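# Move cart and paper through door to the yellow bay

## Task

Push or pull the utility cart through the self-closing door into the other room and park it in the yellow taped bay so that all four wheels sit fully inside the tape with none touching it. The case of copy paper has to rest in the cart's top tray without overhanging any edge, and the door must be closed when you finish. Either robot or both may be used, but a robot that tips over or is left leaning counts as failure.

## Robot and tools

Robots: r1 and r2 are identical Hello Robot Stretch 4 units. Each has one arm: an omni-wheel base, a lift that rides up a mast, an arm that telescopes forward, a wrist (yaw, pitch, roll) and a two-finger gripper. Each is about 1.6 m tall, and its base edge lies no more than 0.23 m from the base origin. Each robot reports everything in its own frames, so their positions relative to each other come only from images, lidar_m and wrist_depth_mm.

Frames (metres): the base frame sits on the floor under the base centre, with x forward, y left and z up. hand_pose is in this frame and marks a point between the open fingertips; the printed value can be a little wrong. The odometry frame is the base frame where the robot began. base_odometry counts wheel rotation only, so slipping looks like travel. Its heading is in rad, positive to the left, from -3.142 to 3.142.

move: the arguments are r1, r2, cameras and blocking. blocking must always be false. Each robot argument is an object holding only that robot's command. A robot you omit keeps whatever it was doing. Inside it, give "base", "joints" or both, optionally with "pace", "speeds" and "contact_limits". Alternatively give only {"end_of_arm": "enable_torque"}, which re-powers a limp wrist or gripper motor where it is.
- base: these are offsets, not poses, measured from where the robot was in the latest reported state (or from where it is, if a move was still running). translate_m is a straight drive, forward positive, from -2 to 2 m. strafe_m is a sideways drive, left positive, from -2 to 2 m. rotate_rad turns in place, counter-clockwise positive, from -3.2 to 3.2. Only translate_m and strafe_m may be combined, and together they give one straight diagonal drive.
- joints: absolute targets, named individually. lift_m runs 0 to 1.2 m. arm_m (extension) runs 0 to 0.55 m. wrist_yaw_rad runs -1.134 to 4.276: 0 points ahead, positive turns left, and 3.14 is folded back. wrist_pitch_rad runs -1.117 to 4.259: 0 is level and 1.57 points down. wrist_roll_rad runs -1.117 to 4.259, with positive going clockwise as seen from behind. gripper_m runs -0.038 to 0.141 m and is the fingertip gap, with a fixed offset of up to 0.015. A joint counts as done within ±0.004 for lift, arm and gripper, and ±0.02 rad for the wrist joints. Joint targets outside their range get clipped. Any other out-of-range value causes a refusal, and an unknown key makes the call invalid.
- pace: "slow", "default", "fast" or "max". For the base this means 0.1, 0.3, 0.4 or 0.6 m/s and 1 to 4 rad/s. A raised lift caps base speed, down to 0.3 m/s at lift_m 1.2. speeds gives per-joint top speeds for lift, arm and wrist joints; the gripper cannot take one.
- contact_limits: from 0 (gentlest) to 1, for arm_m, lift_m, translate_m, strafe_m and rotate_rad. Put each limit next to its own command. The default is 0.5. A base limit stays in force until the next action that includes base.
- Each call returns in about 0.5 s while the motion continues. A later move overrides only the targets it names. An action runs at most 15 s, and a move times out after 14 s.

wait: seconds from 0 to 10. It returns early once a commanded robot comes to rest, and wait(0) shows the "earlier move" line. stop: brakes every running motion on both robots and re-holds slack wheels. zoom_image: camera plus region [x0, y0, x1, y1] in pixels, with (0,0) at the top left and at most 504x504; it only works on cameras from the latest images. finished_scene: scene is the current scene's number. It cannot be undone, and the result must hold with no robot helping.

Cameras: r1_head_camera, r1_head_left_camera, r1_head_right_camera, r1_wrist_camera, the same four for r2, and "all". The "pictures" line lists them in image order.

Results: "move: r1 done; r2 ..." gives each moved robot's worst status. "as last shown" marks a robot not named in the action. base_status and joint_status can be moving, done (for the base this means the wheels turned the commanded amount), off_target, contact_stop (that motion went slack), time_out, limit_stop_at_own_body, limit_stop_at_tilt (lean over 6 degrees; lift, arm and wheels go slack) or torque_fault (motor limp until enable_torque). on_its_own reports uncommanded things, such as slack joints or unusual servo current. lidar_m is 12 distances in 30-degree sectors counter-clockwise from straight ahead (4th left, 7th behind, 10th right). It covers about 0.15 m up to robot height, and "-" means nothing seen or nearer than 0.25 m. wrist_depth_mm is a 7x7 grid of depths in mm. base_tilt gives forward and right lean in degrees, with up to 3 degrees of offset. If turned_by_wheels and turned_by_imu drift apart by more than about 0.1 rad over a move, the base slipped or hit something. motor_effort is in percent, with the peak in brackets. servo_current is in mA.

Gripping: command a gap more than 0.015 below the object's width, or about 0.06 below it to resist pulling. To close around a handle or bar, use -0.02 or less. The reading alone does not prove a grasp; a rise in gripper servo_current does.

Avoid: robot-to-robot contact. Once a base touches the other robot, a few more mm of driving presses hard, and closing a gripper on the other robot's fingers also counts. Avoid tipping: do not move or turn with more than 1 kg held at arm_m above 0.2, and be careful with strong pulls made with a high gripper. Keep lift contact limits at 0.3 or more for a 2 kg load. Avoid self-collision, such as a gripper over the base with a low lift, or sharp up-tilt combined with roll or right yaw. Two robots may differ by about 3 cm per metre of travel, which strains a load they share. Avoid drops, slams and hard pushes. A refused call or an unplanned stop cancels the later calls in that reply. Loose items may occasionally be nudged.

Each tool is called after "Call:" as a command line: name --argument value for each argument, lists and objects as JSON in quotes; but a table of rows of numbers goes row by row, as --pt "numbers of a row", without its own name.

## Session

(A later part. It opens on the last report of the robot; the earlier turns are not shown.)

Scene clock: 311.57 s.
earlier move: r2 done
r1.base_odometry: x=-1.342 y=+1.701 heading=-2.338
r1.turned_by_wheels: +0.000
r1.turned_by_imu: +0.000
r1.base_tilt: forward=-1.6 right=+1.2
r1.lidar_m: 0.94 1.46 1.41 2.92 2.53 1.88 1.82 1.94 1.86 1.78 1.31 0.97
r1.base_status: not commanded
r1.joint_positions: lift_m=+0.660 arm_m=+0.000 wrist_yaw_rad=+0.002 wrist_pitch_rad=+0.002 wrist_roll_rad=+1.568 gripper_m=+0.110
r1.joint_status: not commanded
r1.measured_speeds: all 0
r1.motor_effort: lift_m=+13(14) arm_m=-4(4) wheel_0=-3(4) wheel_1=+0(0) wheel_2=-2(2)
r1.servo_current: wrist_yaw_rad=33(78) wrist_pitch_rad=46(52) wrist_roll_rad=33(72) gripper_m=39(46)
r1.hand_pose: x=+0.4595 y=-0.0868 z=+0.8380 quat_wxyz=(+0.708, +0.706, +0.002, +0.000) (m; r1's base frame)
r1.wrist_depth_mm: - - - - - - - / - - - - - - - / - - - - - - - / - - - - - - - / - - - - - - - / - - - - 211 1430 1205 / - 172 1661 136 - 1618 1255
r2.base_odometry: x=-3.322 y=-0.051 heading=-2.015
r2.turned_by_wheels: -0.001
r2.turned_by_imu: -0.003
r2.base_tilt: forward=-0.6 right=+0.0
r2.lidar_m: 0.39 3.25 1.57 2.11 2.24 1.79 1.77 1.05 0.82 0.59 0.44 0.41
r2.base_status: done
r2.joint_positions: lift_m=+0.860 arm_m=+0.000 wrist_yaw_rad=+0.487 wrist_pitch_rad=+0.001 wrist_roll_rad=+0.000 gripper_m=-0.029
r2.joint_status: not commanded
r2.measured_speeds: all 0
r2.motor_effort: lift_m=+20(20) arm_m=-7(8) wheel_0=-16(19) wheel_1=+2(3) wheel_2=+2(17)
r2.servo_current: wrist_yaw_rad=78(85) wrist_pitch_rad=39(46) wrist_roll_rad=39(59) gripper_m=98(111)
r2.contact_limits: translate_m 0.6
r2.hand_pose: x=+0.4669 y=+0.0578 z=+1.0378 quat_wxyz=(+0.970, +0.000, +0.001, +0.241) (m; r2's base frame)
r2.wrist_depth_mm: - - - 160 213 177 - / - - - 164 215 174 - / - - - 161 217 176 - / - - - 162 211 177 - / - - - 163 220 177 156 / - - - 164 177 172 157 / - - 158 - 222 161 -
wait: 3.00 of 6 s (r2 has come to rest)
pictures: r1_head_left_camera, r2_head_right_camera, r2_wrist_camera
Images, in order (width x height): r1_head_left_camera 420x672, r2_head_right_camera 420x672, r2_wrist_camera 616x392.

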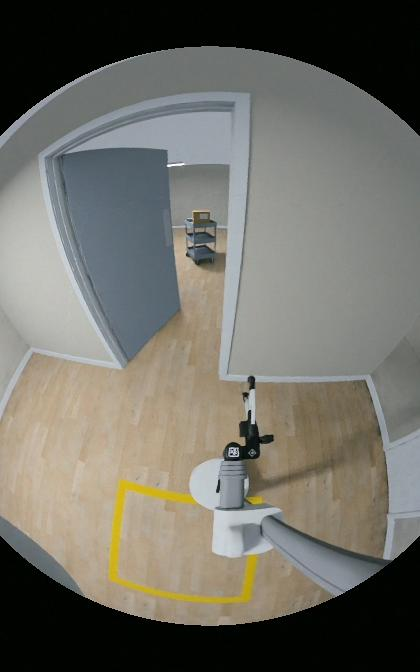

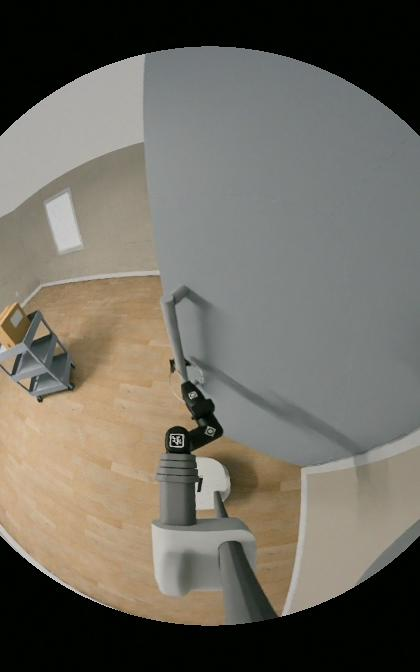

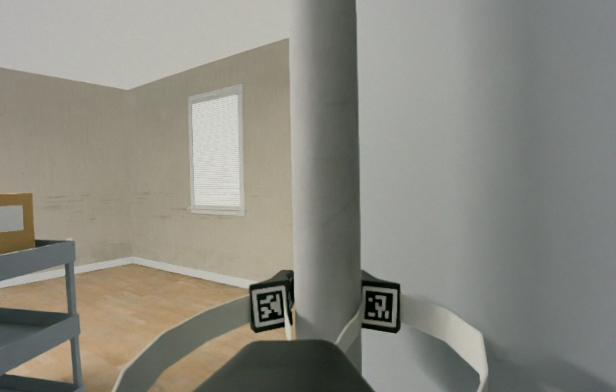

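Works perfectly.

Call:
move --r2 '{"base":{"translate_m":-0.21,"strafe_m":0.09},"pace":"slow","contact_limits":{"translate_m":0.6}}' --blocking false --cameras '[]'

Call:
wait --seconds 6 --cameras '["r1_head_left_camera","r2_wrist_camera"]'

Call:
move --r2 '{"base":{"translate_m":-0.226,"strafe_m":0.03},"pace":"slow","contact_limits":{"translate_m":0.6}}' --blocking false --cameras '[]'

Call:
wait --seconds 6 --cameras '["r1_head_left_camera","r2_wrist_camera","r2_head_right_camera"]'

Scene clock: 319.27 s.
move: r2 moving
r1: as last shown
r1.base_tilt: forward=-1.6 right=+1.3
r1.lidar_m: 0.93 1.46 1.43 2.92 2.51 1.90 1.83 1.96 1.86 1.75 1.33 0.99
r1.motor_effort: lift_m=+13(14) arm_m=-4(4) wheel_0=-3(3) wheel_1=+0(0) wheel_2=-2(2)
r1.servo_current: wrist_yaw_rad=59(59) wrist_pitch_rad=39(52) wrist_roll_rad=46(65) gripper_m=39(46)
r1.wrist_depth_mm: - - - - - - - / - - - - - - - / - - - - - - - / - - - - - - - / - - - - - - - / - - - - 211 1430 1229 / - 172 1708 136 - 1618 1255
r2.base_odometry: x=-3.311 y=-0.042 heading=-2.017
r2.turned_by_wheels: -0.002
r2.turned_by_imu: -0.001
r2.base_tilt: forward=-0.7 right=+0.0
r2.lidar_m: 0.40 3.29 1.59 4.65 2.24 1.78 1.74 1.06 0.81 0.62 0.43 0.41
r2.base_status: translate_m moving; strafe_m moving
r2.joint_positions: lift_m=+0.860 arm_m=+0.000 wrist_yaw_rad=+0.487 wrist_pitch_rad=+0.001 wrist_roll_rad=+0.000 gripper_m=-0.029
r2.joint_status: not commanded
r2.measured_speeds: translate_m=-0.050 strafe_m=+0.022 rotate_rad=+0.001 lift_m=+0.000 arm_m=+0.000 wrist_yaw_rad=+0.000 wrist_pitch_rad=+0.000 wrist_roll_rad=+0.000
r2.motor_effort: lift_m=+19(20) arm_m=-7(8) wheel_0=-20(25) wheel_1=-7(8) wheel_2=+8(8)
r2.servo_current: wrist_yaw_rad=72(78) wrist_pitch_rad=39(46) wrist_roll_rad=39(59) gripper_m=98(98)
r2.contact_limits: translate_m 0.6
r2.hand_pose: x=+0.4669 y=+0.0578 z=+1.0378 quat_wxyz=(+0.970, +0.000, +0.001, +0.241) (m; r2's base frame)
r2.wrist_depth_mm: - - - 160 213 177 - / - - - 163 222 174 - / - - - 162 224 176 - / - - - 162 216 176 - / - - - 163 219 178 156 / - - - 164 177 172 157 / - - - - 213 162 -
pictures: none
No camera images: "cameras" was empty.

Scene clock: 322.27 s.
earlier move: r2 done
r1.base_odometry: x=-1.342 y=+1.701 heading=-2.338
r1.turned_by_wheels: +0.000
r1.turned_by_imu: +0.000
r1.base_tilt: forward=-1.6 right=+1.3
r1.lidar_m: 0.91 1.45 1.41 2.92 2.51 1.87 1.82 1.95 1.85 1.75 1.31 0.97
r1.base_status: not commanded
r1.joint_positions: lift_m=+0.660 arm_m=+0.000 wrist_yaw_rad=+0.002 wrist_pitch_rad=+0.002 wrist_roll_rad=+1.568 gripper_m=+0.110
r1.joint_status: not commanded
r1.measured_speeds: all 0
r1.motor_effort: lift_m=+13(14) arm_m=-4(4) wheel_0=-3(4) wheel_1=+0(0) wheel_2=-2(2)
r1.servo_current: wrist_yaw_rad=46(65) wrist_pitch_rad=39(52) wrist_roll_rad=46(78) gripper_m=39(52)
r1.hand_pose: x=+0.4595 y=-0.0868 z=+0.8380 quat_wxyz=(+0.708, +0.706, +0.002, +0.000) (m; r1's base frame)
r1.wrist_depth_mm: - - - - - - - / - - - - - - - / - - - - - - - / - - - - - - - / - - - - - - - / - - - - 211 1464 1229 / - - - 142 - 1708 1205
r2.base_odometry: x=-3.150 y=+0.099 heading=-2.018
r2.turned_by_wheels: -0.001
r2.turned_by_imu: -0.003
r2.base_tilt: forward=-0.7 right=+0.1
r2.lidar_m: 0.40 3.51 1.58 4.11 1.99 1.57 1.53 1.11 0.87 0.86 0.53 0.46
r2.base_status: done
r2.joint_positions: lift_m=+0.860 arm_m=+0.000 wrist_yaw_rad=+0.482 wrist_pitch_rad=+0.001 wrist_roll_rad=+0.000 gripper_m=-0.029
r2.joint_status: not commanded
r2.measured_speeds: all 0
r2.motor_effort: lift_m=+20(20) arm_m=-7(8) wheel_0=-19(25) wheel_1=-7(10) wheel_2=-2(9)
r2.servo_current: wrist_yaw_rad=104(111) wrist_pitch_rad=39(46) wrist_roll_rad=46(59) gripper_m=91(104)
r2.contact_limits: translate_m 0.6
r2.hand_pose: x=+0.4672 y=+0.0562 z=+1.0378 quat_wxyz=(+0.971, +0.000, +0.001, +0.239) (m; r2's base frame)
r2.wrist_depth_mm: - - - 160 210 186 - / - - - 161 216 186 167 / - - - - 217 192 167 / 1618 - - 164 214 193 169 / 1430 - - 166 221 190 171 / - - - 168 174 182 170 / 1255 - 144 - 224 187 -
wait: 3.00 of 6 s (r2 has come to rest)
pictures: r1_head_left_camera, r2_wrist_camera
Images, in order (width x height): r1_head_left_camera 420x672, r2_wrist_camera 616x392.

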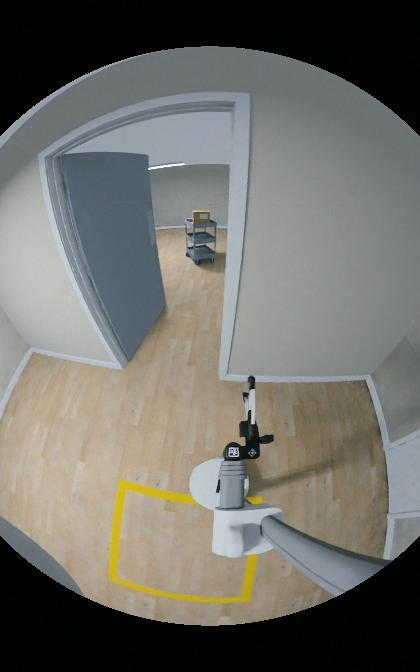

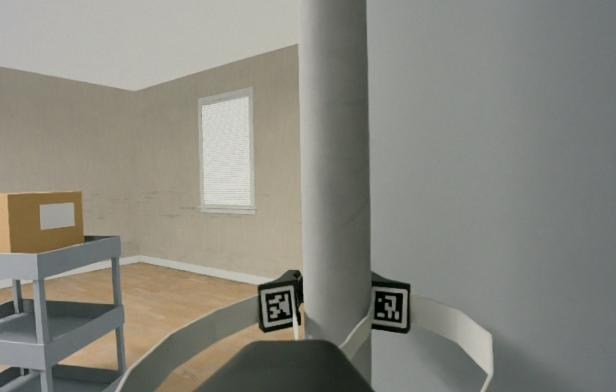

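Scene clock: 322.77 s.
move: r2 moving
r1: as last shown
r1.lidar_m: 0.92 1.44 1.43 2.92 2.53 1.90 1.83 1.97 1.84 1.75 1.33 0.97
r1.motor_effort: lift_m=+13(14) arm_m=-4(4) wheel_0=-4(4) wheel_1=+0(0) wheel_2=-2(2)
r1.servo_current: wrist_yaw_rad=39(65) wrist_pitch_rad=39(46) wrist_roll_rad=46(59) gripper_m=46(46)
r1.wrist_depth_mm: - - - - - - - / - - - - - - - / - - - - - - - / - - - - - - - / - - - - - - - / - - - - 211 1464 1229 / - - - 142 - 1618 1229
r2.base_odometry: x=-3.143 y=+0.110 heading=-2.020
r2.turned_by_wheels: -0.002
r2.turned_by_imu: -0.003
r2.base_tilt: forward=-0.7 right=+0.1
r2.lidar_m: 0.41 3.50 1.63 4.14 1.98 1.55 1.50 1.15 0.87 0.87 0.54 0.44
r2.base_status: translate_m moving; strafe_m moving
r2.joint_positions: lift_m=+0.860 arm_m=+0.000 wrist_yaw_rad=+0.482 wrist_pitch_rad=+0.001 wrist_roll_rad=+0.000 gripper_m=-0.029
r2.joint_status: not commanded
r2.measured_speeds: translate_m=-0.048 strafe_m=+0.007 rotate_rad=+0.000 lift_m=+0.000 arm_m=+0.000 wrist_yaw_rad=+0.000 wrist_pitch_rad=+0.000 wrist_roll_rad=+0.000
r2.motor_effort: lift_m=+19(20) arm_m=-7(8) wheel_0=-24(24) wheel_1=-10(10) wheel_2=+4(5)
r2.servo_current: wrist_yaw_rad=98(111) wrist_pitch_rad=46(46) wrist_roll_rad=46(52) gripper_m=91(98)
r2.contact_limits: translate_m 0.6
r2.hand_pose: x=+0.4672 y=+0.0562 z=+1.0378 quat_wxyz=(+0.971, +0.000, +0.001, +0.239) (m; r2's base frame)
r2.wrist_depth_mm: - - - 159 210 185 - / - - - 161 215 186 167 / - - - 162 214 192 168 / 1576 - - 164 214 193 169 / 1430 - - 165 221 190 170 / - - - 167 177 187 171 / 1255 - 145 - 224 187 -
pictures: none
No camera images: "cameras" was empty.

Scene clock: 325.83 s.
earlier move: r2 done
r1.base_odometry: x=-1.342 y=+1.701 heading=-2.338
r1.turned_by_wheels: +0.000
r1.turned_by_imu: +0.000
r1.base_tilt: forward=-1.6 right=+1.3
r1.lidar_m: 0.93 1.45 1.43 2.91 2.52 1.91 1.81 1.97 1.84 1.73 1.31 0.97
r1.base_status: not commanded
r1.joint_positions: lift_m=+0.660 arm_m=+0.000 wrist_yaw_rad=+0.002 wrist_pitch_rad=+0.002 wrist_roll_rad=+1.568 gripper_m=+0.110
r1.joint_status: not commanded
r1.measured_speeds: all 0
r1.motor_effort: lift_m=+14(14) arm_m=-4(4) wheel_0=-3(4) wheel_1=+0(0) wheel_2=-2(2)
r1.servo_current: wrist_yaw_rad=59(78) wrist_pitch_rad=39(52) wrist_roll_rad=52(65) gripper_m=39(52)
r1.hand_pose: x=+0.4595 y=-0.0868 z=+0.8380 quat_wxyz=(+0.708, +0.706, +0.002, +0.000) (m; r1's base frame)
r1.wrist_depth_mm: - - - - - - - / - - - - - - - / - - - - - - - / - - - - - - - / - - - - - - - / - - - - 211 1464 1229 / - - - 142 - 1756 1229
r2.base_odometry: x=-3.026 y=+0.289 heading=-2.020
r2.turned_by_wheels: +0.000
r2.turned_by_imu: -0.003
r2.base_tilt: forward=-0.7 right=+0.1
r2.lidar_m: 0.42 1.98 1.71 3.58 1.66 1.32 1.31 1.14 0.89 0.87 0.65 0.49
r2.base_status: done
r2.joint_positions: lift_m=+0.860 arm_m=+0.000 wrist_yaw_rad=+0.481 wrist_pitch_rad=+0.001 wrist_roll_rad=+0.000 gripper_m=-0.029
r2.joint_status: not commanded
r2.measured_speeds: all 0
r2.motor_effort: lift_m=+19(20) arm_m=-7(8) wheel_0=-22(26) wheel_1=-9(11) wheel_2=+0(7)
r2.servo_current: wrist_yaw_rad=98(124) wrist_pitch_rad=39(52) wrist_roll_rad=59(59) gripper_m=98(98)
r2.contact_limits: translate_m 0.6
r2.hand_pose: x=+0.4672 y=+0.0560 z=+1.0378 quat_wxyz=(+0.971, +0.000, +0.001, +0.238) (m; r2's base frame)
r2.wrist_depth_mm: - - - 161 217 198 - / - - - 163 216 199 184 / - - - 262 220 201 185 / - - - 165 220 201 186 / 1921 - - 168 220 204 186 / - 1808 - 169 176 197 189 / - 128 158 - 224 208 188
wait: 3.07 of 6 s (r2 has come to rest)
pictures: r1_head_left_camera, r2_head_right_camera, r2_wrist_camera
Images, in order (width x height): r1_head_left_camera 420x672, r2_head_right_camera 420x672, r2_wrist_camera 616x392.

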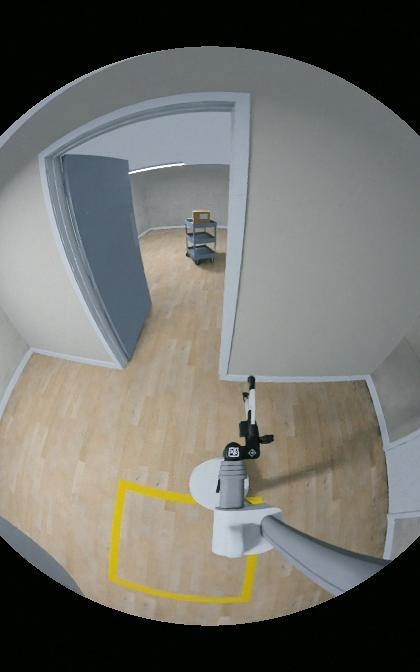

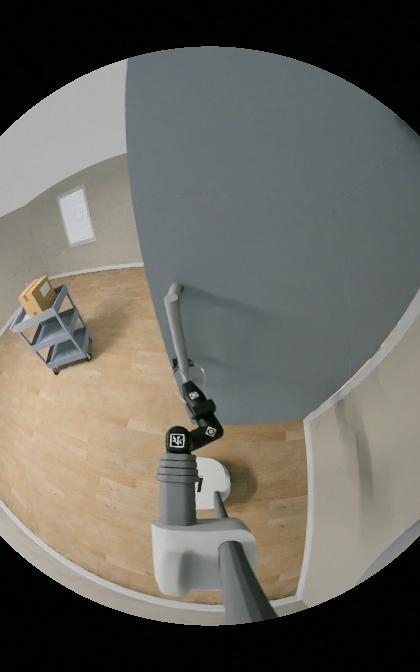

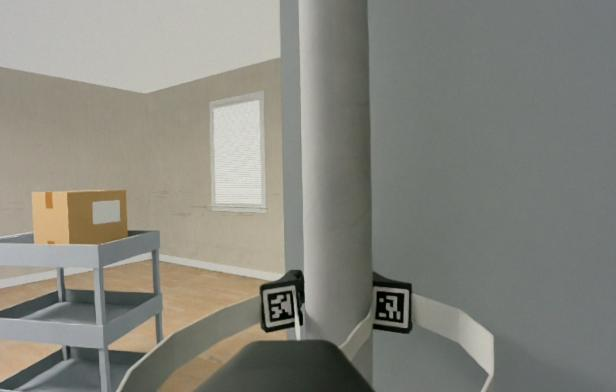

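Call:
move --r2 '{"base":{"translate_m":-0.226,"strafe_m":-0.02},"pace":"slow","contact_limits":{"translate_m":0.6}}' --blocking false --cameras '[]'

Call:
wait --seconds 6 --cameras '[]'

Call:
move --r2 '{"base":{"translate_m":-0.11,"strafe_m":-0.03},"pace":"slow","contact_limits":{"translate_m":0.6}}' --blocking false --cameras '[]'

Call:
wait --seconds 6 --cameras '["r1_head_left_camera","r1_head_camera","r2_head_right_camera"]'

Scene clock: 331.50 s.
move: r2 moving
r1: as last shown
r1.base_tilt: forward=-1.6 right=+1.2
r1.lidar_m: 0.92 1.45 1.44 2.92 2.53 1.90 1.84 1.96 1.85 1.76 1.31 0.99
r1.motor_effort: lift_m=+13(14) arm_m=-4(4) wheel_0=-3(3) wheel_1=+0(0) wheel_2=-2(2)
r1.servo_current: wrist_yaw_rad=39(72) wrist_pitch_rad=46(52) wrist_roll_rad=59(65) gripper_m=46(52)
r1.wrist_depth_mm: - - - - - - - / - - - - - - - / - - - - - - - / - - - - - - - / - - - - - - - / - - - - 211 1499 1229 / - - - 143 - 1756 1205
r2.base_odometry: x=-3.021 y=+0.301 heading=-2.022
r2.turned_by_wheels: -0.002
r2.turned_by_imu: -0.002
r2.base_tilt: forward=-0.6 right=+0.1
r2.lidar_m: 0.38 2.00 1.75 3.53 1.70 1.31 1.31 1.13 0.90 0.86 0.71 0.49
r2.base_status: translate_m moving; strafe_m moving
r2.joint_positions: lift_m=+0.860 arm_m=+0.000 wrist_yaw_rad=+0.481 wrist_pitch_rad=+0.001 wrist_roll_rad=+0.000 gripper_m=-0.029
r2.joint_status: not commanded
r2.measured_speeds: translate_m=-0.048 strafe_m=-0.004 rotate_rad=+0.001 lift_m=+0.000 arm_m=+0.000 wrist_yaw_rad=+0.000 wrist_pitch_rad=+0.000 wrist_roll_rad=+0.000
r2.motor_effort: lift_m=+20(20) arm_m=-7(8) wheel_0=-21(24) wheel_1=-11(12) wheel_2=+4(6)
r2.servo_current: wrist_yaw_rad=98(111) wrist_pitch_rad=39(46) wrist_roll_rad=46(59) gripper_m=91(91)
r2.contact_limits: translate_m 0.6
r2.hand_pose: x=+0.4672 y=+0.0560 z=+1.0378 quat_wxyz=(+0.971, +0.000, +0.001, +0.238) (m; r2's base frame)
r2.wrist_depth_mm: - - - 161 217 201 - / - - - 162 217 200 185 / - - - 164 222 202 186 / - - - 165 220 202 187 / - - - 167 224 204 185 / - - - 167 176 198 190 / - 128 - - 224 203 189
pictures: none
No camera images: "cameras" was empty.

Scene clock: 334.90 s.
earlier move: r2 done
r1.base_odometry: x=-1.342 y=+1.701 heading=-2.338
r1.turned_by_wheels: +0.000
r1.turned_by_imu: +0.000
r1.base_tilt: forward=-1.6 right=+1.3
r1.lidar_m: 0.94 1.43 1.43 2.91 2.50 1.89 1.82 1.96 1.85 1.77 1.29 0.94
r1.base_status: not commanded
r1.joint_positions: lift_m=+0.660 arm_m=+0.000 wrist_yaw_rad=+0.002 wrist_pitch_rad=+0.002 wrist_roll_rad=+1.568 gripper_m=+0.110
r1.joint_status: not commanded
r1.measured_speeds: all 0
r1.motor_effort: lift_m=+13(14) arm_m=-4(4) wheel_0=-3(4) wheel_1=+0(1) wheel_2=-2(2)
r1.servo_current: wrist_yaw_rad=59(72) wrist_pitch_rad=39(52) wrist_roll_rad=39(65) gripper_m=39(52)
r1.hand_pose: x=+0.4595 y=-0.0868 z=+0.8380 quat_wxyz=(+0.708, +0.706, +0.002, +0.000) (m; r1's base frame)
r1.wrist_depth_mm: - - - - - - - / - - - - - - - / - - - - - - - / - - - - - - - / - - - - - - - / - - - - 211 1430 1229 / - - - 142 - 1808 1229
r2.base_odometry: x=-2.945 y=+0.501 heading=-2.020
r2.turned_by_wheels: +0.003
r2.turned_by_imu: -0.306
r2.base_tilt: forward=-0.6 right=+0.1
r2.lidar_m: 0.41 0.48 1.73 2.00 2.23 1.33 1.19 1.22 1.06 0.94 0.95 0.61
r2.base_status: done
r2.joint_positions: lift_m=+0.860 arm_m=+0.000 wrist_yaw_rad=+0.503 wrist_pitch_rad=+0.001 wrist_roll_rad=+0.000 gripper_m=-0.029
r2.joint_status: not commanded
r2.measured_speeds: all 0
r2.motor_effort: lift_m=+18(20) arm_m=-12(13) wheel_0=-2(24) wheel_1=-6(30) wheel_2=+14(30)
r2.servo_current: wrist_yaw_rad=39(117) wrist_pitch_rad=39(46) wrist_roll_rad=46(59) gripper_m=85(91)
r2.contact_limits: translate_m 0.6
r2.hand_pose: x=+0.4662 y=+0.0623 z=+1.0379 quat_wxyz=(+0.969, +0.000, +0.001, +0.249) (m; r2's base frame)
r2.wrist_depth_mm: - - 253 163 235 224 219 / - - 254 164 234 225 220 / - - 256 166 236 228 221 / - - - 166 238 229 222 / - - - 167 240 229 224 / - - 184 168 179 230 225 / 1708 - 259 - 239 229 227
wait: 3.40 of 6 s (r2 has come to rest)
pictures: none
No camera images: "cameras" was empty.

Scene clock: 335.40 s.
move: r2 moving
r1: as last shown
r1.lidar_m: 0.93 1.45 1.44 2.92 2.50 1.90 1.82 1.93 1.83 1.75 1.31 0.98
r1.motor_effort: lift_m=+13(14) arm_m=-4(4) wheel_0=-3(4) wheel_1=+0(0) wheel_2=-2(2)
r1.servo_current: wrist_yaw_rad=46(65) wrist_pitch_rad=39(46) wrist_roll_rad=39(59) gripper_m=39(46)
r1.wrist_depth_mm: - - - - - - - / - - - - - - - / - - - - - - - / - - - - - - - / - - - - - - - / - - - - 211 1430 1205 / - - - 142 - 1756 1255
r2.base_odometry: x=-2.943 y=+0.514 heading=-2.018
r2.turned_by_wheels: +0.001
r2.turned_by_imu: -0.058
r2.base_tilt: forward=-0.6 right=+0.1
r2.lidar_m: 0.40 0.47 1.73 1.93 2.41 1.42 1.21 1.18 1.14 0.97 0.96 0.62
r2.base_status: translate_m moving; strafe_m moving
r2.joint_positions: lift_m=+0.860 arm_m=+0.000 wrist_yaw_rad=+0.506 wrist_pitch_rad=+0.001 wrist_roll_rad=+0.000 gripper_m=-0.029
r2.joint_status: not commanded
r2.measured_speeds: translate_m=-0.048 strafe_m=-0.011 rotate_rad=-0.001 lift_m=+0.000 arm_m=+0.000 wrist_yaw_rad=+0.026 wrist_pitch_rad=+0.000 wrist_roll_rad=+0.000
r2.motor_effort: lift_m=+18(18) arm_m=-12(12) wheel_0=-8(10) wheel_1=-10(12) wheel_2=+29(29)
r2.servo_current: wrist_yaw_rad=46(59) wrist_pitch_rad=39(46) wrist_roll_rad=39(46) gripper_m=85(91)
r2.contact_limits: translate_m 0.6
r2.hand_pose: x=+0.4660 y=+0.0634 z=+1.0379 quat_wxyz=(+0.968, +0.000, +0.001, +0.250) (m; r2's base frame)
r2.wrist_depth_mm: - - 251 165 236 229 224 / - - 252 167 237 229 224 / - - 254 168 238 231 226 / - - 256 167 240 233 227 / - - 257 167 242 233 226 / - - 185 169 182 235 230 / - - 259 - 242 234 231
pictures: none
No camera images: "cameras" was empty.

Scene clock: 337.10 s.
earlier move: r2 contact_stop
r1.base_odometry: x=-1.342 y=+1.701 heading=-2.338
r1.turned_by_wheels: +0.000
r1.turned_by_imu: +0.000
r1.base_tilt: forward=-1.6 right=+1.2
r1.lidar_m: 0.93 1.46 1.42 2.92 2.52 1.89 1.83 1.93 1.83 1.77 1.31 0.98
r1.base_status: not commanded
r1.joint_positions: lift_m=+0.660 arm_m=+0.000 wrist_yaw_rad=+0.002 wrist_pitch_rad=+0.002 wrist_roll_rad=+1.568 gripper_m=+0.110
r1.joint_status: not commanded
r1.measured_speeds: all 0
r1.motor_effort: lift_m=+13(14) arm_m=-4(4) wheel_0=-2(4) wheel_1=+0(0) wheel_2=-2(2)
r1.servo_current: wrist_yaw_rad=39(65) wrist_pitch_rad=39(52) wrist_roll_rad=46(65) gripper_m=39(52)
r1.hand_pose: x=+0.4595 y=-0.0868 z=+0.8380 quat_wxyz=(+0.708, +0.706, +0.002, +0.000) (m; r1's base frame)
r1.wrist_depth_mm: - - - - - - - / - - - - - - - / - - - - - - - / - - - - - - - / - - - - - - - / - - - - 211 1430 1229 / - - - 142 - 1756 1229
r2.base_odometry: x=-2.946 y=+0.578 heading=-2.008
r2.turned_by_wheels: +0.010
r2.turned_by_imu: +0.020
r2.base_tilt: forward=-0.7 right=+0.0
r2.lidar_m: 0.38 0.44 1.74 1.88 2.38 1.39 1.22 1.23 1.11 0.97 0.97 0.59
r2.base_status: translate_m contact_stop (by the wheels' count: -0.069 of -0.110); strafe_m contact_stop (by the wheels' count: -0.034 of -0.030)
r2.joint_positions: lift_m=+0.860 arm_m=+0.000 wrist_yaw_rad=+0.502 wrist_pitch_rad=+0.001 wrist_roll_rad=+0.000 gripper_m=-0.029
r2.joint_status: not commanded
r2.measured_speeds: all 0
r2.on_its_own: the wheels are slack since a contact_stop
r2.motor_effort: lift_m=+18(19) arm_m=-7(12) wheel_0=+0(10) wheel_1=+0(33) wheel_2=+0(32)
r2.servo_current: wrist_yaw_rad=39(72) wrist_pitch_rad=33(46) wrist_roll_rad=46(65) gripper_m=85(91)
r2.contact_limits: translate_m 0.6
r2.hand_pose: x=+0.4660 y=+0.0622 z=+1.0378 quat_wxyz=(+0.969, +0.000, +0.001, +0.248) (m; r2's base frame)
r2.wrist_depth_mm: - - 247 162 234 226 221 / - - 251 163 235 226 221 / - - 252 163 235 228 222 / - - 253 167 237 230 224 / - - 255 166 239 231 226 / - - 186 166 182 231 226 / - - 258 - 239 230 228
wait: 1.70 of 6 s (r2 has come to rest)
pictures: r1_head_camera, r1_head_left_camera, r2_head_right_camera
Images, in order (width x height): r1_head_camera 420x560, r1_head_left_camera 420x672, r2_head_right_camera 420x672.

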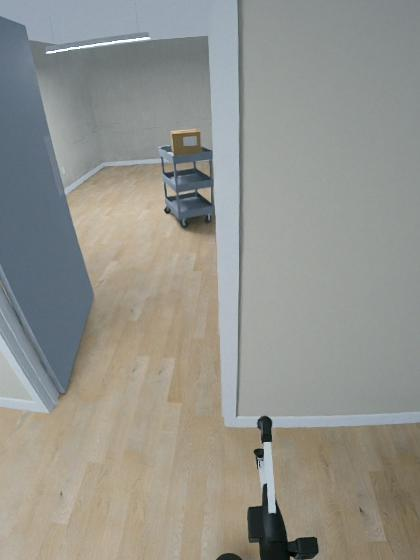

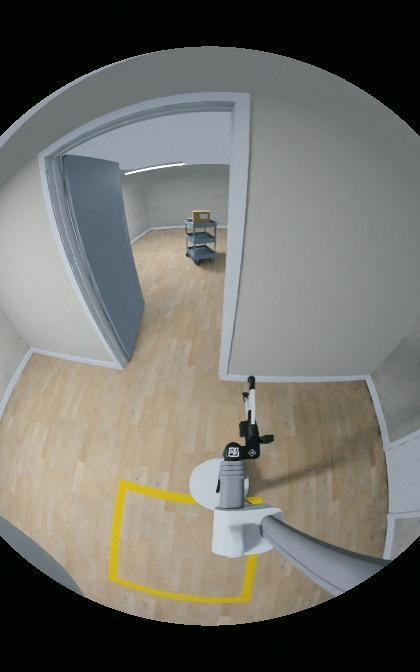

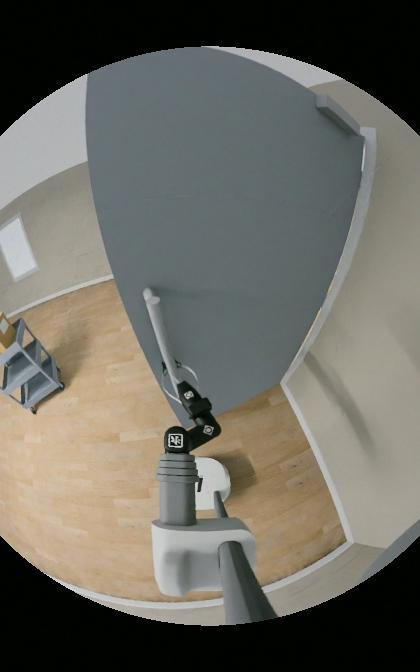

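Call:
stop --cameras '[]'

Call:
move --r1 '{"base":{"strafe_m":0.45}}' --blocking false --cameras '[]'

Call:
wait --seconds 4 --cameras '["r1_head_camera","r1_head_left_camera","r1_head_right_camera"]'

Scene clock: 357.97 s.
stop: r2's wheels hold again
r1.base_odometry: x=-1.342 y=+1.701 heading=-2.338
r1.turned_by_wheels: +0.000
r1.turned_by_imu: +0.000
r1.base_tilt: forward=-1.6 right=+1.3
r1.lidar_m: 0.93 1.44 1.42 2.91 2.50 1.87 1.81 1.95 1.84 1.75 1.31 0.97
r1.base_status: not commanded
r1.joint_positions: lift_m=+0.660 arm_m=+0.000 wrist_yaw_rad=+0.002 wrist_pitch_rad=+0.002 wrist_roll_rad=+1.568 gripper_m=+0.110
r1.joint_status: not commanded
r1.measured_speeds: all 0
r1.motor_effort: lift_m=+13(14) arm_m=-4(4) wheel_0=-3(4) wheel_1=+0(0) wheel_2=-2(2)
r1.servo_current: wrist_yaw_rad=39(65) wrist_pitch_rad=39(52) wrist_roll_rad=46(65) gripper_m=46(52)
r1.hand_pose: x=+0.4595 y=-0.0868 z=+0.8380 quat_wxyz=(+0.708, +0.706, +0.002, +0.000) (m; r1's base frame)
r1.wrist_depth_mm: - - - - - - - / - - - - - - - / - - - - - - - / - - - - - - - / - - - - - - - / - - - - 211 1397 1229 / - - - 142 - 1808 1255
r2.base_odometry: x=-2.946 y=+0.578 heading=-2.008
r2.turned_by_wheels: +0.000
r2.turned_by_imu: +0.000
r2.base_tilt: forward=-0.7 right=+0.1
r2.lidar_m: 0.39 0.46 1.71 1.94 2.40 1.42 1.22 1.22 1.12 0.97 0.96 0.61
r2.base_status: translate_m contact_stop (by the wheels' count: -0.069 of -0.110); strafe_m contact_stop (by the wheels' count: -0.034 of -0.030)
r2.joint_positions: lift_m=+0.860 arm_m=+0.000 wrist_yaw_rad=+0.502 wrist_pitch_rad=+0.001 wrist_roll_rad=+0.000 gripper_m=-0.029
r2.joint_status: not commanded
r2.measured_speeds: all 0
r2.motor_effort: lift_m=+18(19) arm_m=-7(12) wheel_0=+0(10) wheel_1=+0(33) wheel_2=+0(32)
r2.servo_current: wrist_yaw_rad=52(72) wrist_pitch_rad=39(46) wrist_roll_rad=52(65) gripper_m=91(91)
r2.contact_limits: translate_m 0.6
r2.hand_pose: x=+0.4660 y=+0.0622 z=+1.0378 quat_wxyz=(+0.969, +0.000, +0.001, +0.248) (m; r2's base frame)
r2.wrist_depth_mm: - - 249 162 234 226 220 / - - 250 163 235 227 222 / - - 254 164 235 229 224 / - - 253 167 237 231 223 / - - 255 166 239 230 226 / - - 186 167 181 232 227 / - - 258 - 240 230 227
pictures: none
No camera images: "cameras" was empty.

Scene clock: 358.47 s.
move: r1 moving
r1.base_odometry: x=-1.316 y=+1.676 heading=-2.338
r1.turned_by_wheels: +0.000
r1.turned_by_imu: +0.000
r1.base_tilt: forward=-1.6 right=+1.3
r1.lidar_m: 0.92 1.40 1.42 2.89 2.50 1.87 1.83 1.96 1.90 1.80 1.31 0.97
r1.base_status: strafe_m moving
r1.joint_positions: lift_m=+0.660 arm_m=+0.000 wrist_yaw_rad=+0.002 wrist_pitch_rad=+0.002 wrist_roll_rad=+1.568 gripper_m=+0.110
r1.joint_status: not commanded
r1.measured_speeds: translate_m=-0.001 strafe_m=+0.140 rotate_rad=+0.005 lift_m=+0.000 arm_m=+0.000 wrist_yaw_rad=+0.000 wrist_pitch_rad=+0.000 wrist_roll_rad=+0.000
r1.motor_effort: lift_m=+13(14) arm_m=-4(4) wheel_0=-10(11) wheel_1=+8(10) wheel_2=+0(2)
r1.servo_current: wrist_yaw_rad=39(52) wrist_pitch_rad=46(52) wrist_roll_rad=52(72) gripper_m=46(46)
r1.hand_pose: x=+0.4595 y=-0.0868 z=+0.8380 quat_wxyz=(+0.708, +0.706, +0.002, +0.000) (m; r1's base frame)
r1.wrist_depth_mm: - - - - - - - / - - - - - - - / - - - - - - - / - - - - - - - / - - - - - 1708 1160 / - - - - 211 1430 1255 / - - - 142 - 1756 1255
r2: as last shown
r2.lidar_m: 0.38 0.46 1.71 1.91 2.37 1.41 1.21 1.22 1.12 0.95 0.95 0.61
r2.motor_effort: lift_m=+18(19) arm_m=-7(8) wheel_0=+1(1) wheel_1=+0(0) wheel_2=+0(0)
r2.servo_current: wrist_yaw_rad=33(52) wrist_pitch_rad=46(46) wrist_roll_rad=52(52) gripper_m=91(91)
r2.contact_limits: translate_m 0.6
r2.wrist_depth_mm: - - 249 162 233 225 220 / - - 251 162 234 226 221 / - - 252 163 236 228 223 / - - 253 167 237 230 224 / - - 255 166 239 230 226 / - - 186 167 181 232 227 / - - 257 - 239 230 228
pictures: none
No camera images: "cameras" was empty.

Scene clock: 360.80 s.
earlier move: r1 done
r1.base_odometry: x=-1.018 y=+1.389 heading=-2.338
r1.turned_by_wheels: +0.000
r1.turned_by_imu: +0.002
r1.base_tilt: forward=-1.6 right=+1.3
r1.lidar_m: 3.39 1.14 1.46 2.46 2.49 1.87 1.81 1.89 2.27 2.24 1.32 1.02
r1.base_status: done
r1.joint_positions: lift_m=+0.660 arm_m=+0.000 wrist_yaw_rad=+0.002 wrist_pitch_rad=+0.002 wrist_roll_rad=+1.568 gripper_m=+0.110
r1.joint_status: not commanded
r1.measured_speeds: all 0
r1.motor_effort: lift_m=+13(14) arm_m=-4(4) wheel_0=-2(11) wheel_1=+0(10) wheel_2=-1(2)
r1.servo_current: wrist_yaw_rad=39(78) wrist_pitch_rad=39(52) wrist_roll_rad=52(72) gripper_m=39(52)
r1.hand_pose: x=+0.4595 y=-0.0868 z=+0.8380 quat_wxyz=(+0.708, +0.706, +0.002, +0.000) (m; r1's base frame)
r1.wrist_depth_mm: - - - - - - - / - - - - - 1708 1205 / - - - - - 1708 1205 / - - - - - 1708 1182 / - - - - - 1756 1205 / - - - - 211 1499 1229 / - - 1808 142 - 1618 1229
r2.base_odometry: x=-2.946 y=+0.578 heading=-2.008
r2.turned_by_wheels: +0.000
r2.turned_by_imu: +0.000
r2.base_tilt: forward=-0.6 right=+0.0
r2.lidar_m: 0.41 0.48 1.72 1.93 2.37 1.41 1.19 1.21 1.12 0.96 0.97 0.60
r2.base_status: not commanded
r2.joint_positions: lift_m=+0.860 arm_m=+0.000 wrist_yaw_rad=+0.502 wrist_pitch_rad=+0.001 wrist_roll_rad=+0.000 gripper_m=-0.029
r2.joint_status: not commanded
r2.measured_speeds: all 0
r2.motor_effort: lift_m=+18(19) arm_m=-7(8) wheel_0=+0(1) wheel_1=+0(1) wheel_2=+0(0)
r2.servo_current: wrist_yaw_rad=59(59) wrist_pitch_rad=33(46) wrist_roll_rad=46(65) gripper_m=85(91)
r2.contact_limits: translate_m 0.6
r2.hand_pose: x=+0.4660 y=+0.0622 z=+1.0378 quat_wxyz=(+0.969, +0.000, +0.001, +0.248) (m; r2's base frame)
r2.wrist_depth_mm: - - 250 161 234 225 220 / - - 251 163 234 226 222 / - - 252 163 236 228 224 / - - 253 166 237 229 223 / - - 256 166 237 231 225 / - - 186 167 181 232 226 / - - 258 - 240 230 228
wait: 2.33 of 4 s (r1 has come to rest)
pictures: r1_head_camera, r1_head_left_camera, r1_head_right_camera
Images, in order (width x height): r1_head_camera 420x560, r1_head_left_camera 420x672, r1_head_right_camera 420x672.

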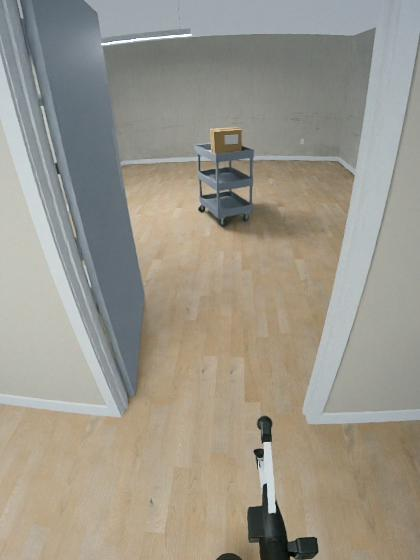

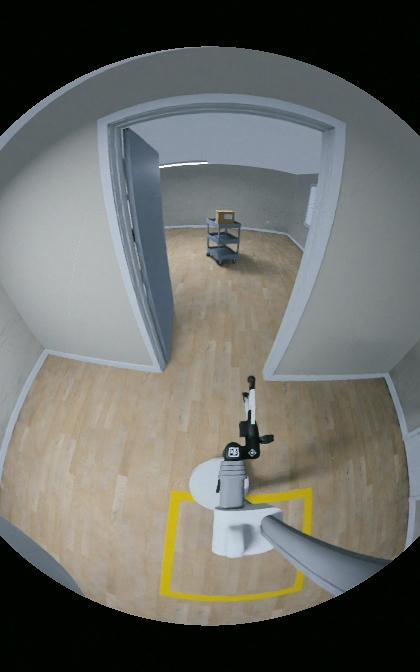

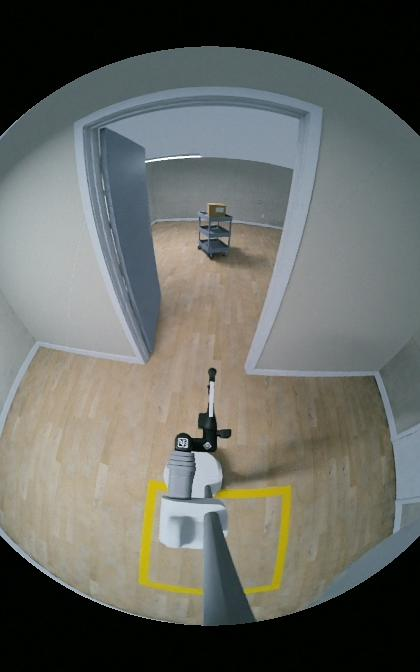

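Call:
move --r1 '{"base":{"translate_m":1.6},"contact_limits":{"translate_m":0.3}}' --blocking false --cameras '[]'

Call:
wait --seconds 8 --cameras '["r1_head_camera","r1_head_left_camera","r1_head_right_camera"]'

Scene clock: 373.03 s.
move: r1 moving
r1.base_odometry: x=-1.040 y=+1.366 heading=-2.338
r1.turned_by_wheels: +0.000
r1.turned_by_imu: +0.000
r1.base_tilt: forward=-1.6 right=+1.3
r1.lidar_m: 3.41 1.10 1.40 2.46 2.52 1.91 1.85 1.97 2.30 2.25 1.29 1.00
r1.base_status: translate_m moving
r1.joint_positions: lift_m=+0.660 arm_m=+0.000 wrist_yaw_rad=+0.002 wrist_pitch_rad=+0.002 wrist_roll_rad=+1.568 gripper_m=+0.110
r1.joint_status: not commanded
r1.measured_speeds: translate_m=+0.122 strafe_m=+0.000 rotate_rad=+0.003 lift_m=+0.000 arm_m=+0.000 wrist_yaw_rad=+0.000 wrist_pitch_rad=+0.000 wrist_roll_rad=+0.000
r1.motor_effort: lift_m=+13(14) arm_m=-4(4) wheel_0=+7(8) wheel_1=+7(8) wheel_2=-9(10)
r1.servo_current: wrist_yaw_rad=39(65) wrist_pitch_rad=39(46) wrist_roll_rad=59(59) gripper_m=39(46)
r1.contact_limits: translate_m 0.3
r1.hand_pose: x=+0.4595 y=-0.0868 z=+0.8380 quat_wxyz=(+0.708, +0.706, +0.002, +0.000) (m; r1's base frame)
r1.wrist_depth_mm: - - - - - - - / - - - - - 1708 1205 / - - - - - 1756 1205 / - - - - - 1756 1205 / - - - - - 1708 1229 / - - - - 213 1430 1205 / - - - 142 - 1661 1255
r2: as last shown
r2.lidar_m: 0.40 0.46 1.74 1.90 2.35 1.40 1.21 1.20 1.13 0.96 0.97 0.59
r2.motor_effort: lift_m=+18(18) arm_m=-7(8) wheel_0=+1(1) wheel_1=+0(0) wheel_2=+0(0)
r2.servo_current: wrist_yaw_rad=46(52) wrist_pitch_rad=46(46) wrist_roll_rad=52(52) gripper_m=91(98)
r2.contact_limits: translate_m 0.6
r2.wrist_depth_mm: - - 249 162 234 226 220 / - - 251 163 235 226 222 / - - 252 163 236 229 224 / - - 252 167 238 229 224 / - - 256 167 239 229 225 / - - 186 167 181 231 227 / - - 258 - 239 231 228
pictures: none
No camera images: "cameras" was empty.

Scene clock: 379.37 s.
earlier move: r1 done
r1.base_odometry: x=-2.129 y=+0.237 heading=-2.338
r1.turned_by_wheels: +0.000
r1.turned_by_imu: +0.000
r1.base_tilt: forward=-1.6 right=+1.3
r1.lidar_m: 1.83 3.31 0.61 0.56 0.58 3.49 3.44 0.65 0.70 2.25 2.44 3.42
r1.base_status: done
r1.joint_positions: lift_m=+0.660 arm_m=+0.000 wrist_yaw_rad=+0.002 wrist_pitch_rad=+0.002 wrist_roll_rad=+1.568 gripper_m=+0.110
r1.joint_status: not commanded
r1.measured_speeds: all 0
r1.motor_effort: lift_m=+13(14) arm_m=-4(4) wheel_0=+1(9) wheel_1=+1(8) wheel_2=+1(11)
r1.servo_current: wrist_yaw_rad=33(65) wrist_pitch_rad=46(52) wrist_roll_rad=46(78) gripper_m=39(46)
r1.contact_limits: translate_m 0.3
r1.hand_pose: x=+0.4595 y=-0.0868 z=+0.8380 quat_wxyz=(+0.708, +0.706, +0.002, +0.000) (m; r1's base frame)
r1.wrist_depth_mm: - - - - - 1661 1160 / - - - - - 1708 1182 / - - - - - 1708 1205 / - - - - - 1618 1205 / - - - - - 1661 1205 / - - - - 211 1430 1229 / - - - 142 - 1708 1205
r2.base_odometry: x=-2.946 y=+0.578 heading=-2.008
r2.turned_by_wheels: +0.000
r2.turned_by_imu: +0.001
r2.base_tilt: forward=-0.7 right=+0.0
r2.lidar_m: 0.40 0.47 1.73 1.91 2.35 1.42 1.23 1.20 1.12 0.95 0.97 0.57
r2.base_status: not commanded
r2.joint_positions: lift_m=+0.860 arm_m=+0.000 wrist_yaw_rad=+0.502 wrist_pitch_rad=+0.001 wrist_roll_rad=+0.000 gripper_m=-0.029
r2.joint_status: not commanded
r2.measured_speeds: all 0
r2.motor_effort: lift_m=+18(19) arm_m=-7(8) wheel_0=+0(1) wheel_1=+0(1) wheel_2=+0(1)
r2.servo_current: wrist_yaw_rad=46(59) wrist_pitch_rad=39(52) wrist_roll_rad=52(65) gripper_m=91(98)
r2.contact_limits: translate_m 0.6
r2.hand_pose: x=+0.4660 y=+0.0622 z=+1.0378 quat_wxyz=(+0.969, +0.000, +0.001, +0.248) (m; r2's base frame)
r2.wrist_depth_mm: - - 249 162 235 226 220 / - - 251 163 235 227 221 / - - 253 164 236 227 224 / - - 254 167 237 229 224 / - - 255 166 239 230 225 / - - 185 167 181 232 227 / - - 258 - 239 231 228
wait: 6.33 of 8 s (r1 has come to rest)
pictures: r1_head_camera, r1_head_left_camera, r1_head_right_camera
Images, in order (width x height): r1_head_camera 420x560, r1_head_left_camera 420x672, r1_head_right_camera 420x672.

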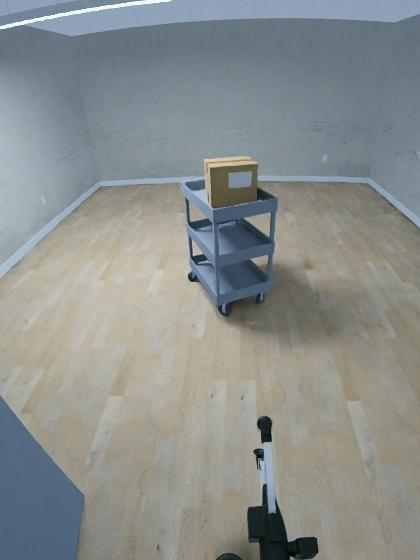

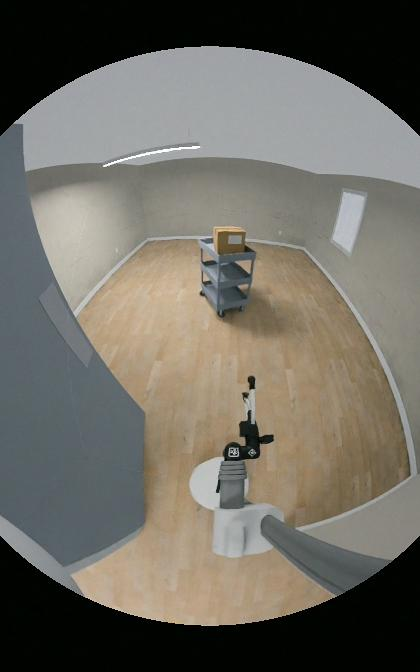

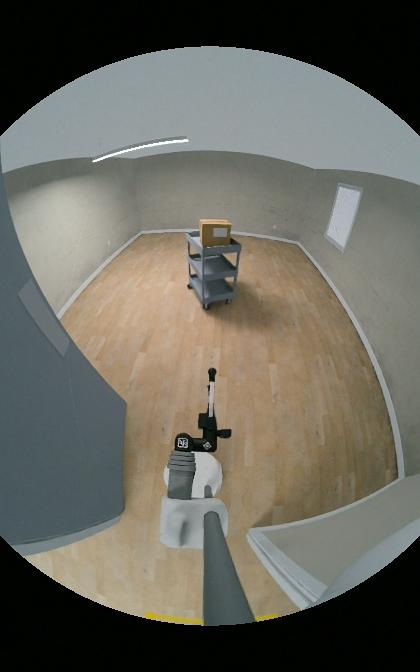

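Call:
move --r1 '{"base":{"translate_m":1.3,"strafe_m":-0.9}}' --blocking false --cameras '[]'

Call:
wait --seconds 9 --cameras '["r1_head_left_camera"]'

Call:
move --r1 '{"base":{"translate_m":1.95}}' --blocking false --cameras '[]'

Call:
wait --seconds 9 --cameras '["r1_head_left_camera"]'

Scene clock: 398.67 s.
move: r1 moving
r1.base_odometry: x=-2.163 y=+0.230 heading=-2.338
r1.turned_by_wheels: +0.000
r1.turned_by_imu: -0.001
r1.base_tilt: forward=-1.6 right=+1.3
r1.lidar_m: 1.81 3.34 0.63 0.58 0.60 3.51 3.48 0.64 0.77 2.30 2.39 3.43
r1.base_status: translate_m moving; strafe_m moving
r1.joint_positions: lift_m=+0.660 arm_m=+0.000 wrist_yaw_rad=+0.002 wrist_pitch_rad=+0.002 wrist_roll_rad=+1.568 gripper_m=+0.110
r1.joint_status: not commanded
r1.measured_speeds: translate_m=+0.111 strafe_m=-0.077 rotate_rad=+0.005 lift_m=+0.000 arm_m=+0.000 wrist_yaw_rad=+0.000 wrist_pitch_rad=+0.000 wrist_roll_rad=+0.000
r1.motor_effort: lift_m=+13(14) arm_m=-4(4) wheel_0=+8(12) wheel_1=-2(4) wheel_2=-8(9)
r1.servo_current: wrist_yaw_rad=59(59) wrist_pitch_rad=46(52) wrist_roll_rad=59(72) gripper_m=46(46)
r1.hand_pose: x=+0.4595 y=-0.0868 z=+0.8380 quat_wxyz=(+0.708, +0.706, +0.002, +0.000) (m; r1's base frame)
r1.wrist_depth_mm: - - - - - 1661 1160 / - - - - - 1708 1182 / - - - - - 1708 1205 / - - - - - 1618 1205 / - - - - - 1618 1229 / - - - - 211 1430 1229 / - - - 142 - 1708 1229
r2: as last shown
r2.turned_by_imu: +0.000
r2.base_tilt: forward=-0.7 right=+0.1
r2.lidar_m: 0.41 0.47 1.70 1.89 2.36 1.40 1.20 1.22 1.12 0.97 0.96 0.62
r2.motor_effort: lift_m=+18(18) arm_m=-7(8) wheel_0=+0(0) wheel_1=+0(1) wheel_2=+0(0)
r2.servo_current: wrist_yaw_rad=39(65) wrist_pitch_rad=39(46) wrist_roll_rad=52(52) gripper_m=91(91)
r2.contact_limits: translate_m 0.6
r2.wrist_depth_mm: - - 250 161 234 226 220 / - - 251 163 234 226 221 / - - 252 163 236 228 224 / - - 254 167 238 229 224 / - - 254 166 239 230 226 / - - 185 167 181 231 227 / - - 258 - 240 230 228
pictures: none
No camera images: "cameras" was empty.

Scene clock: 404.80 s.
earlier move: r1 done
r1.base_odometry: x=-3.679 y=-0.074 heading=-2.338
r1.turned_by_wheels: +0.000
r1.turned_by_imu: -0.004
r1.base_tilt: forward=-1.6 right=+1.2
r1.lidar_m: 3.99 0.89 0.92 2.14 1.72 2.08 1.78 1.89 1.48 1.46 1.55 2.17
r1.base_status: done
r1.joint_positions: lift_m=+0.660 arm_m=+0.000 wrist_yaw_rad=+0.002 wrist_pitch_rad=+0.002 wrist_roll_rad=+1.568 gripper_m=+0.110
r1.joint_status: not commanded
r1.measured_speeds: all 0
r1.motor_effort: lift_m=+13(14) arm_m=-4(4) wheel_0=+2(13) wheel_1=-2(6) wheel_2=+0(9)
r1.servo_current: wrist_yaw_rad=46(72) wrist_pitch_rad=39(59) wrist_roll_rad=59(72) gripper_m=39(52)
r1.hand_pose: x=+0.4595 y=-0.0868 z=+0.8380 quat_wxyz=(+0.708, +0.706, +0.002, +0.000) (m; r1's base frame)
r1.wrist_depth_mm: - - - - - 1661 1182 / - - - - - 1618 1205 / - - - - - 1661 1182 / - - - - - 1708 1205 / - - - - - 1708 1182 / - - - - 211 1430 1205 / - - - 143 - 1808 1205
r2.base_odometry: x=-2.946 y=+0.578 heading=-2.008
r2.turned_by_wheels: +0.000
r2.turned_by_imu: +0.001
r2.base_tilt: forward=-0.7 right=+0.0
r2.lidar_m: 0.41 0.46 1.69 1.90 2.35 1.38 1.21 1.20 1.10 0.97 0.95 0.61
r2.base_status: not commanded
r2.joint_positions: lift_m=+0.860 arm_m=+0.000 wrist_yaw_rad=+0.502 wrist_pitch_rad=+0.001 wrist_roll_rad=+0.000 gripper_m=-0.029
r2.joint_status: not commanded
r2.measured_speeds: all 0
r2.motor_effort: lift_m=+18(19) arm_m=-8(8) wheel_0=+0(1) wheel_1=+0(1) wheel_2=+0(1)
r2.servo_current: wrist_yaw_rad=39(65) wrist_pitch_rad=39(46) wrist_roll_rad=52(72) gripper_m=85(98)
r2.contact_limits: translate_m 0.6
r2.hand_pose: x=+0.4660 y=+0.0622 z=+1.0378 quat_wxyz=(+0.969, +0.000, +0.001, +0.248) (m; r2's base frame)
r2.wrist_depth_mm: - - 248 161 233 226 220 / - - 250 163 234 227 223 / - - 252 163 236 228 223 / - - 253 167 237 229 224 / - - 256 166 239 230 225 / - - 186 167 181 232 227 / - - 259 - 238 231 227
wait: 6.13 of 9 s (r1 has come to rest)
pictures: r1_head_left_camera
Images, in order (width x height): r1_head_left_camera 420x672.

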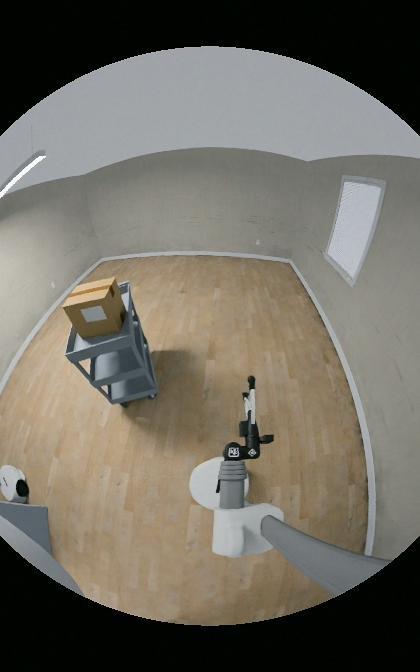

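Scene clock: 405.30 s.
move: r1 moving
r1.base_odometry: x=-3.701 y=-0.097 heading=-2.337
r1.turned_by_wheels: +0.000
r1.turned_by_imu: +0.000
r1.base_tilt: forward=-1.6 right=+1.3
r1.lidar_m: 3.96 0.85 0.91 3.25 1.73 2.06 1.81 1.93 1.49 1.45 1.56 2.16
r1.base_status: translate_m moving
r1.joint_positions: lift_m=+0.660 arm_m=+0.000 wrist_yaw_rad=+0.002 wrist_pitch_rad=+0.002 wrist_roll_rad=+1.568 gripper_m=+0.110
r1.joint_status: not commanded
r1.measured_speeds: translate_m=+0.121 strafe_m=+0.000 rotate_rad=+0.002 lift_m=+0.000 arm_m=+0.000 wrist_yaw_rad=+0.000 wrist_pitch_rad=+0.000 wrist_roll_rad=+0.000
r1.motor_effort: lift_m=+13(14) arm_m=-4(4) wheel_0=+5(8) wheel_1=+7(7) wheel_2=-9(10)
r1.servo_current: wrist_yaw_rad=39(65) wrist_pitch_rad=39(52) wrist_roll_rad=59(59) gripper_m=39(46)
r1.hand_pose: x=+0.4595 y=-0.0868 z=+0.8380 quat_wxyz=(+0.708, +0.706, +0.002, +0.000) (m; r1's base frame)
r1.wrist_depth_mm: - - - - - 1661 1138 / - - - - - 1661 1182 / - - - - - 1708 1205 / - - - - - 1756 1229 / - - - - - 1708 1205 / - - - - 211 1430 1229 / - - - 142 - 1756 1229
r2: as last shown
r2.turned_by_imu: +0.000
r2.lidar_m: 0.39 0.48 1.72 1.91 2.37 1.41 1.20 1.23 1.11 0.95 0.96 0.60
r2.motor_effort: lift_m=+18(18) arm_m=-8(8) wheel_0=+0(0) wheel_1=+0(0) wheel_2=+0(0)
r2.servo_current: wrist_yaw_rad=52(52) wrist_pitch_rad=33(46) wrist_roll_rad=46(59) gripper_m=85(91)
r2.contact_limits: translate_m 0.6
r2.wrist_depth_mm: - - 248 162 234 226 220 / - - 251 163 235 227 221 / - - 252 163 236 229 223 / - - 253 167 237 229 224 / - - 256 166 239 230 226 / - - 186 167 181 231 227 / - - 258 - 239 231 227
pictures: none
No camera images: "cameras" was empty.

Scene clock: 412.80 s.
earlier move: r1 done
r1.base_odometry: x=-5.032 y=-1.478 heading=-2.338
r1.turned_by_wheels: +0.000
r1.turned_by_imu: -0.001
r1.base_tilt: forward=-1.6 right=+1.2
r1.lidar_m: 2.05 2.17 3.05 3.18 0.97 1.05 3.90 2.16 1.58 1.52 1.59 2.13
r1.base_status: done
r1.joint_positions: lift_m=+0.660 arm_m=+0.000 wrist_yaw_rad=+0.002 wrist_pitch_rad=+0.002 wrist_roll_rad=+1.568 gripper_m=+0.110
r1.joint_status: not commanded
r1.measured_speeds: all 0
r1.motor_effort: lift_m=+13(14) arm_m=-3(4) wheel_0=+1(9) wheel_1=+0(8) wheel_2=+1(10)
r1.servo_current: wrist_yaw_rad=46(72) wrist_pitch_rad=46(59) wrist_roll_rad=59(65) gripper_m=33(52)
r1.hand_pose: x=+0.4595 y=-0.0868 z=+0.8380 quat_wxyz=(+0.708, +0.706, +0.002, +0.000) (m; r1's base frame)
r1.wrist_depth_mm: - - - - - 1537 1182 / - - - - - 1537 1182 / - - - - - 1576 1205 / - - - - - 1618 1205 / - - - - - 1661 1205 / - 191 184 - 189 1464 1182 / - - - 136 - 1661 1205
r2.base_odometry: x=-2.946 y=+0.578 heading=-2.008
r2.turned_by_wheels: +0.000
r2.turned_by_imu: +0.001
r2.base_tilt: forward=-0.6 right=+0.1
r2.lidar_m: 0.38 0.46 1.72 1.94 2.34 1.40 1.20 1.22 1.12 0.96 0.97 0.60
r2.base_status: not commanded
r2.joint_positions: lift_m=+0.860 arm_m=+0.000 wrist_yaw_rad=+0.502 wrist_pitch_rad=+0.001 wrist_roll_rad=+0.000 gripper_m=-0.029
r2.joint_status: not commanded
r2.measured_speeds: all 0
r2.motor_effort: lift_m=+18(19) arm_m=-8(8) wheel_0=+0(1) wheel_1=+0(1) wheel_2=+0(1)
r2.servo_current: wrist_yaw_rad=52(65) wrist_pitch_rad=39(46) wrist_roll_rad=52(65) gripper_m=85(98)
r2.contact_limits: translate_m 0.6
r2.hand_pose: x=+0.4660 y=+0.0622 z=+1.0378 quat_wxyz=(+0.969, +0.000, +0.001, +0.248) (m; r2's base frame)
r2.wrist_depth_mm: - - 248 162 233 226 220 / - - 252 163 234 227 221 / - - 252 163 236 229 222 / - - 252 167 237 229 224 / - - 255 166 239 230 225 / - - 186 167 182 232 227 / - - 258 - 239 231 228
wait: 7.50 of 9 s (r1 has come to rest)
pictures: r1_head_left_camera
Images, in order (width x height): r1_head_left_camera 420x672.

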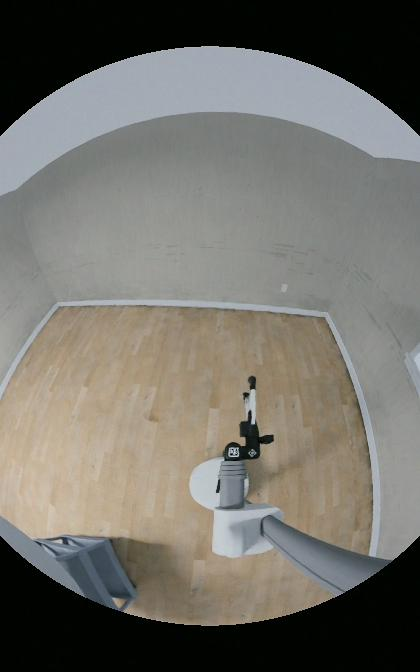

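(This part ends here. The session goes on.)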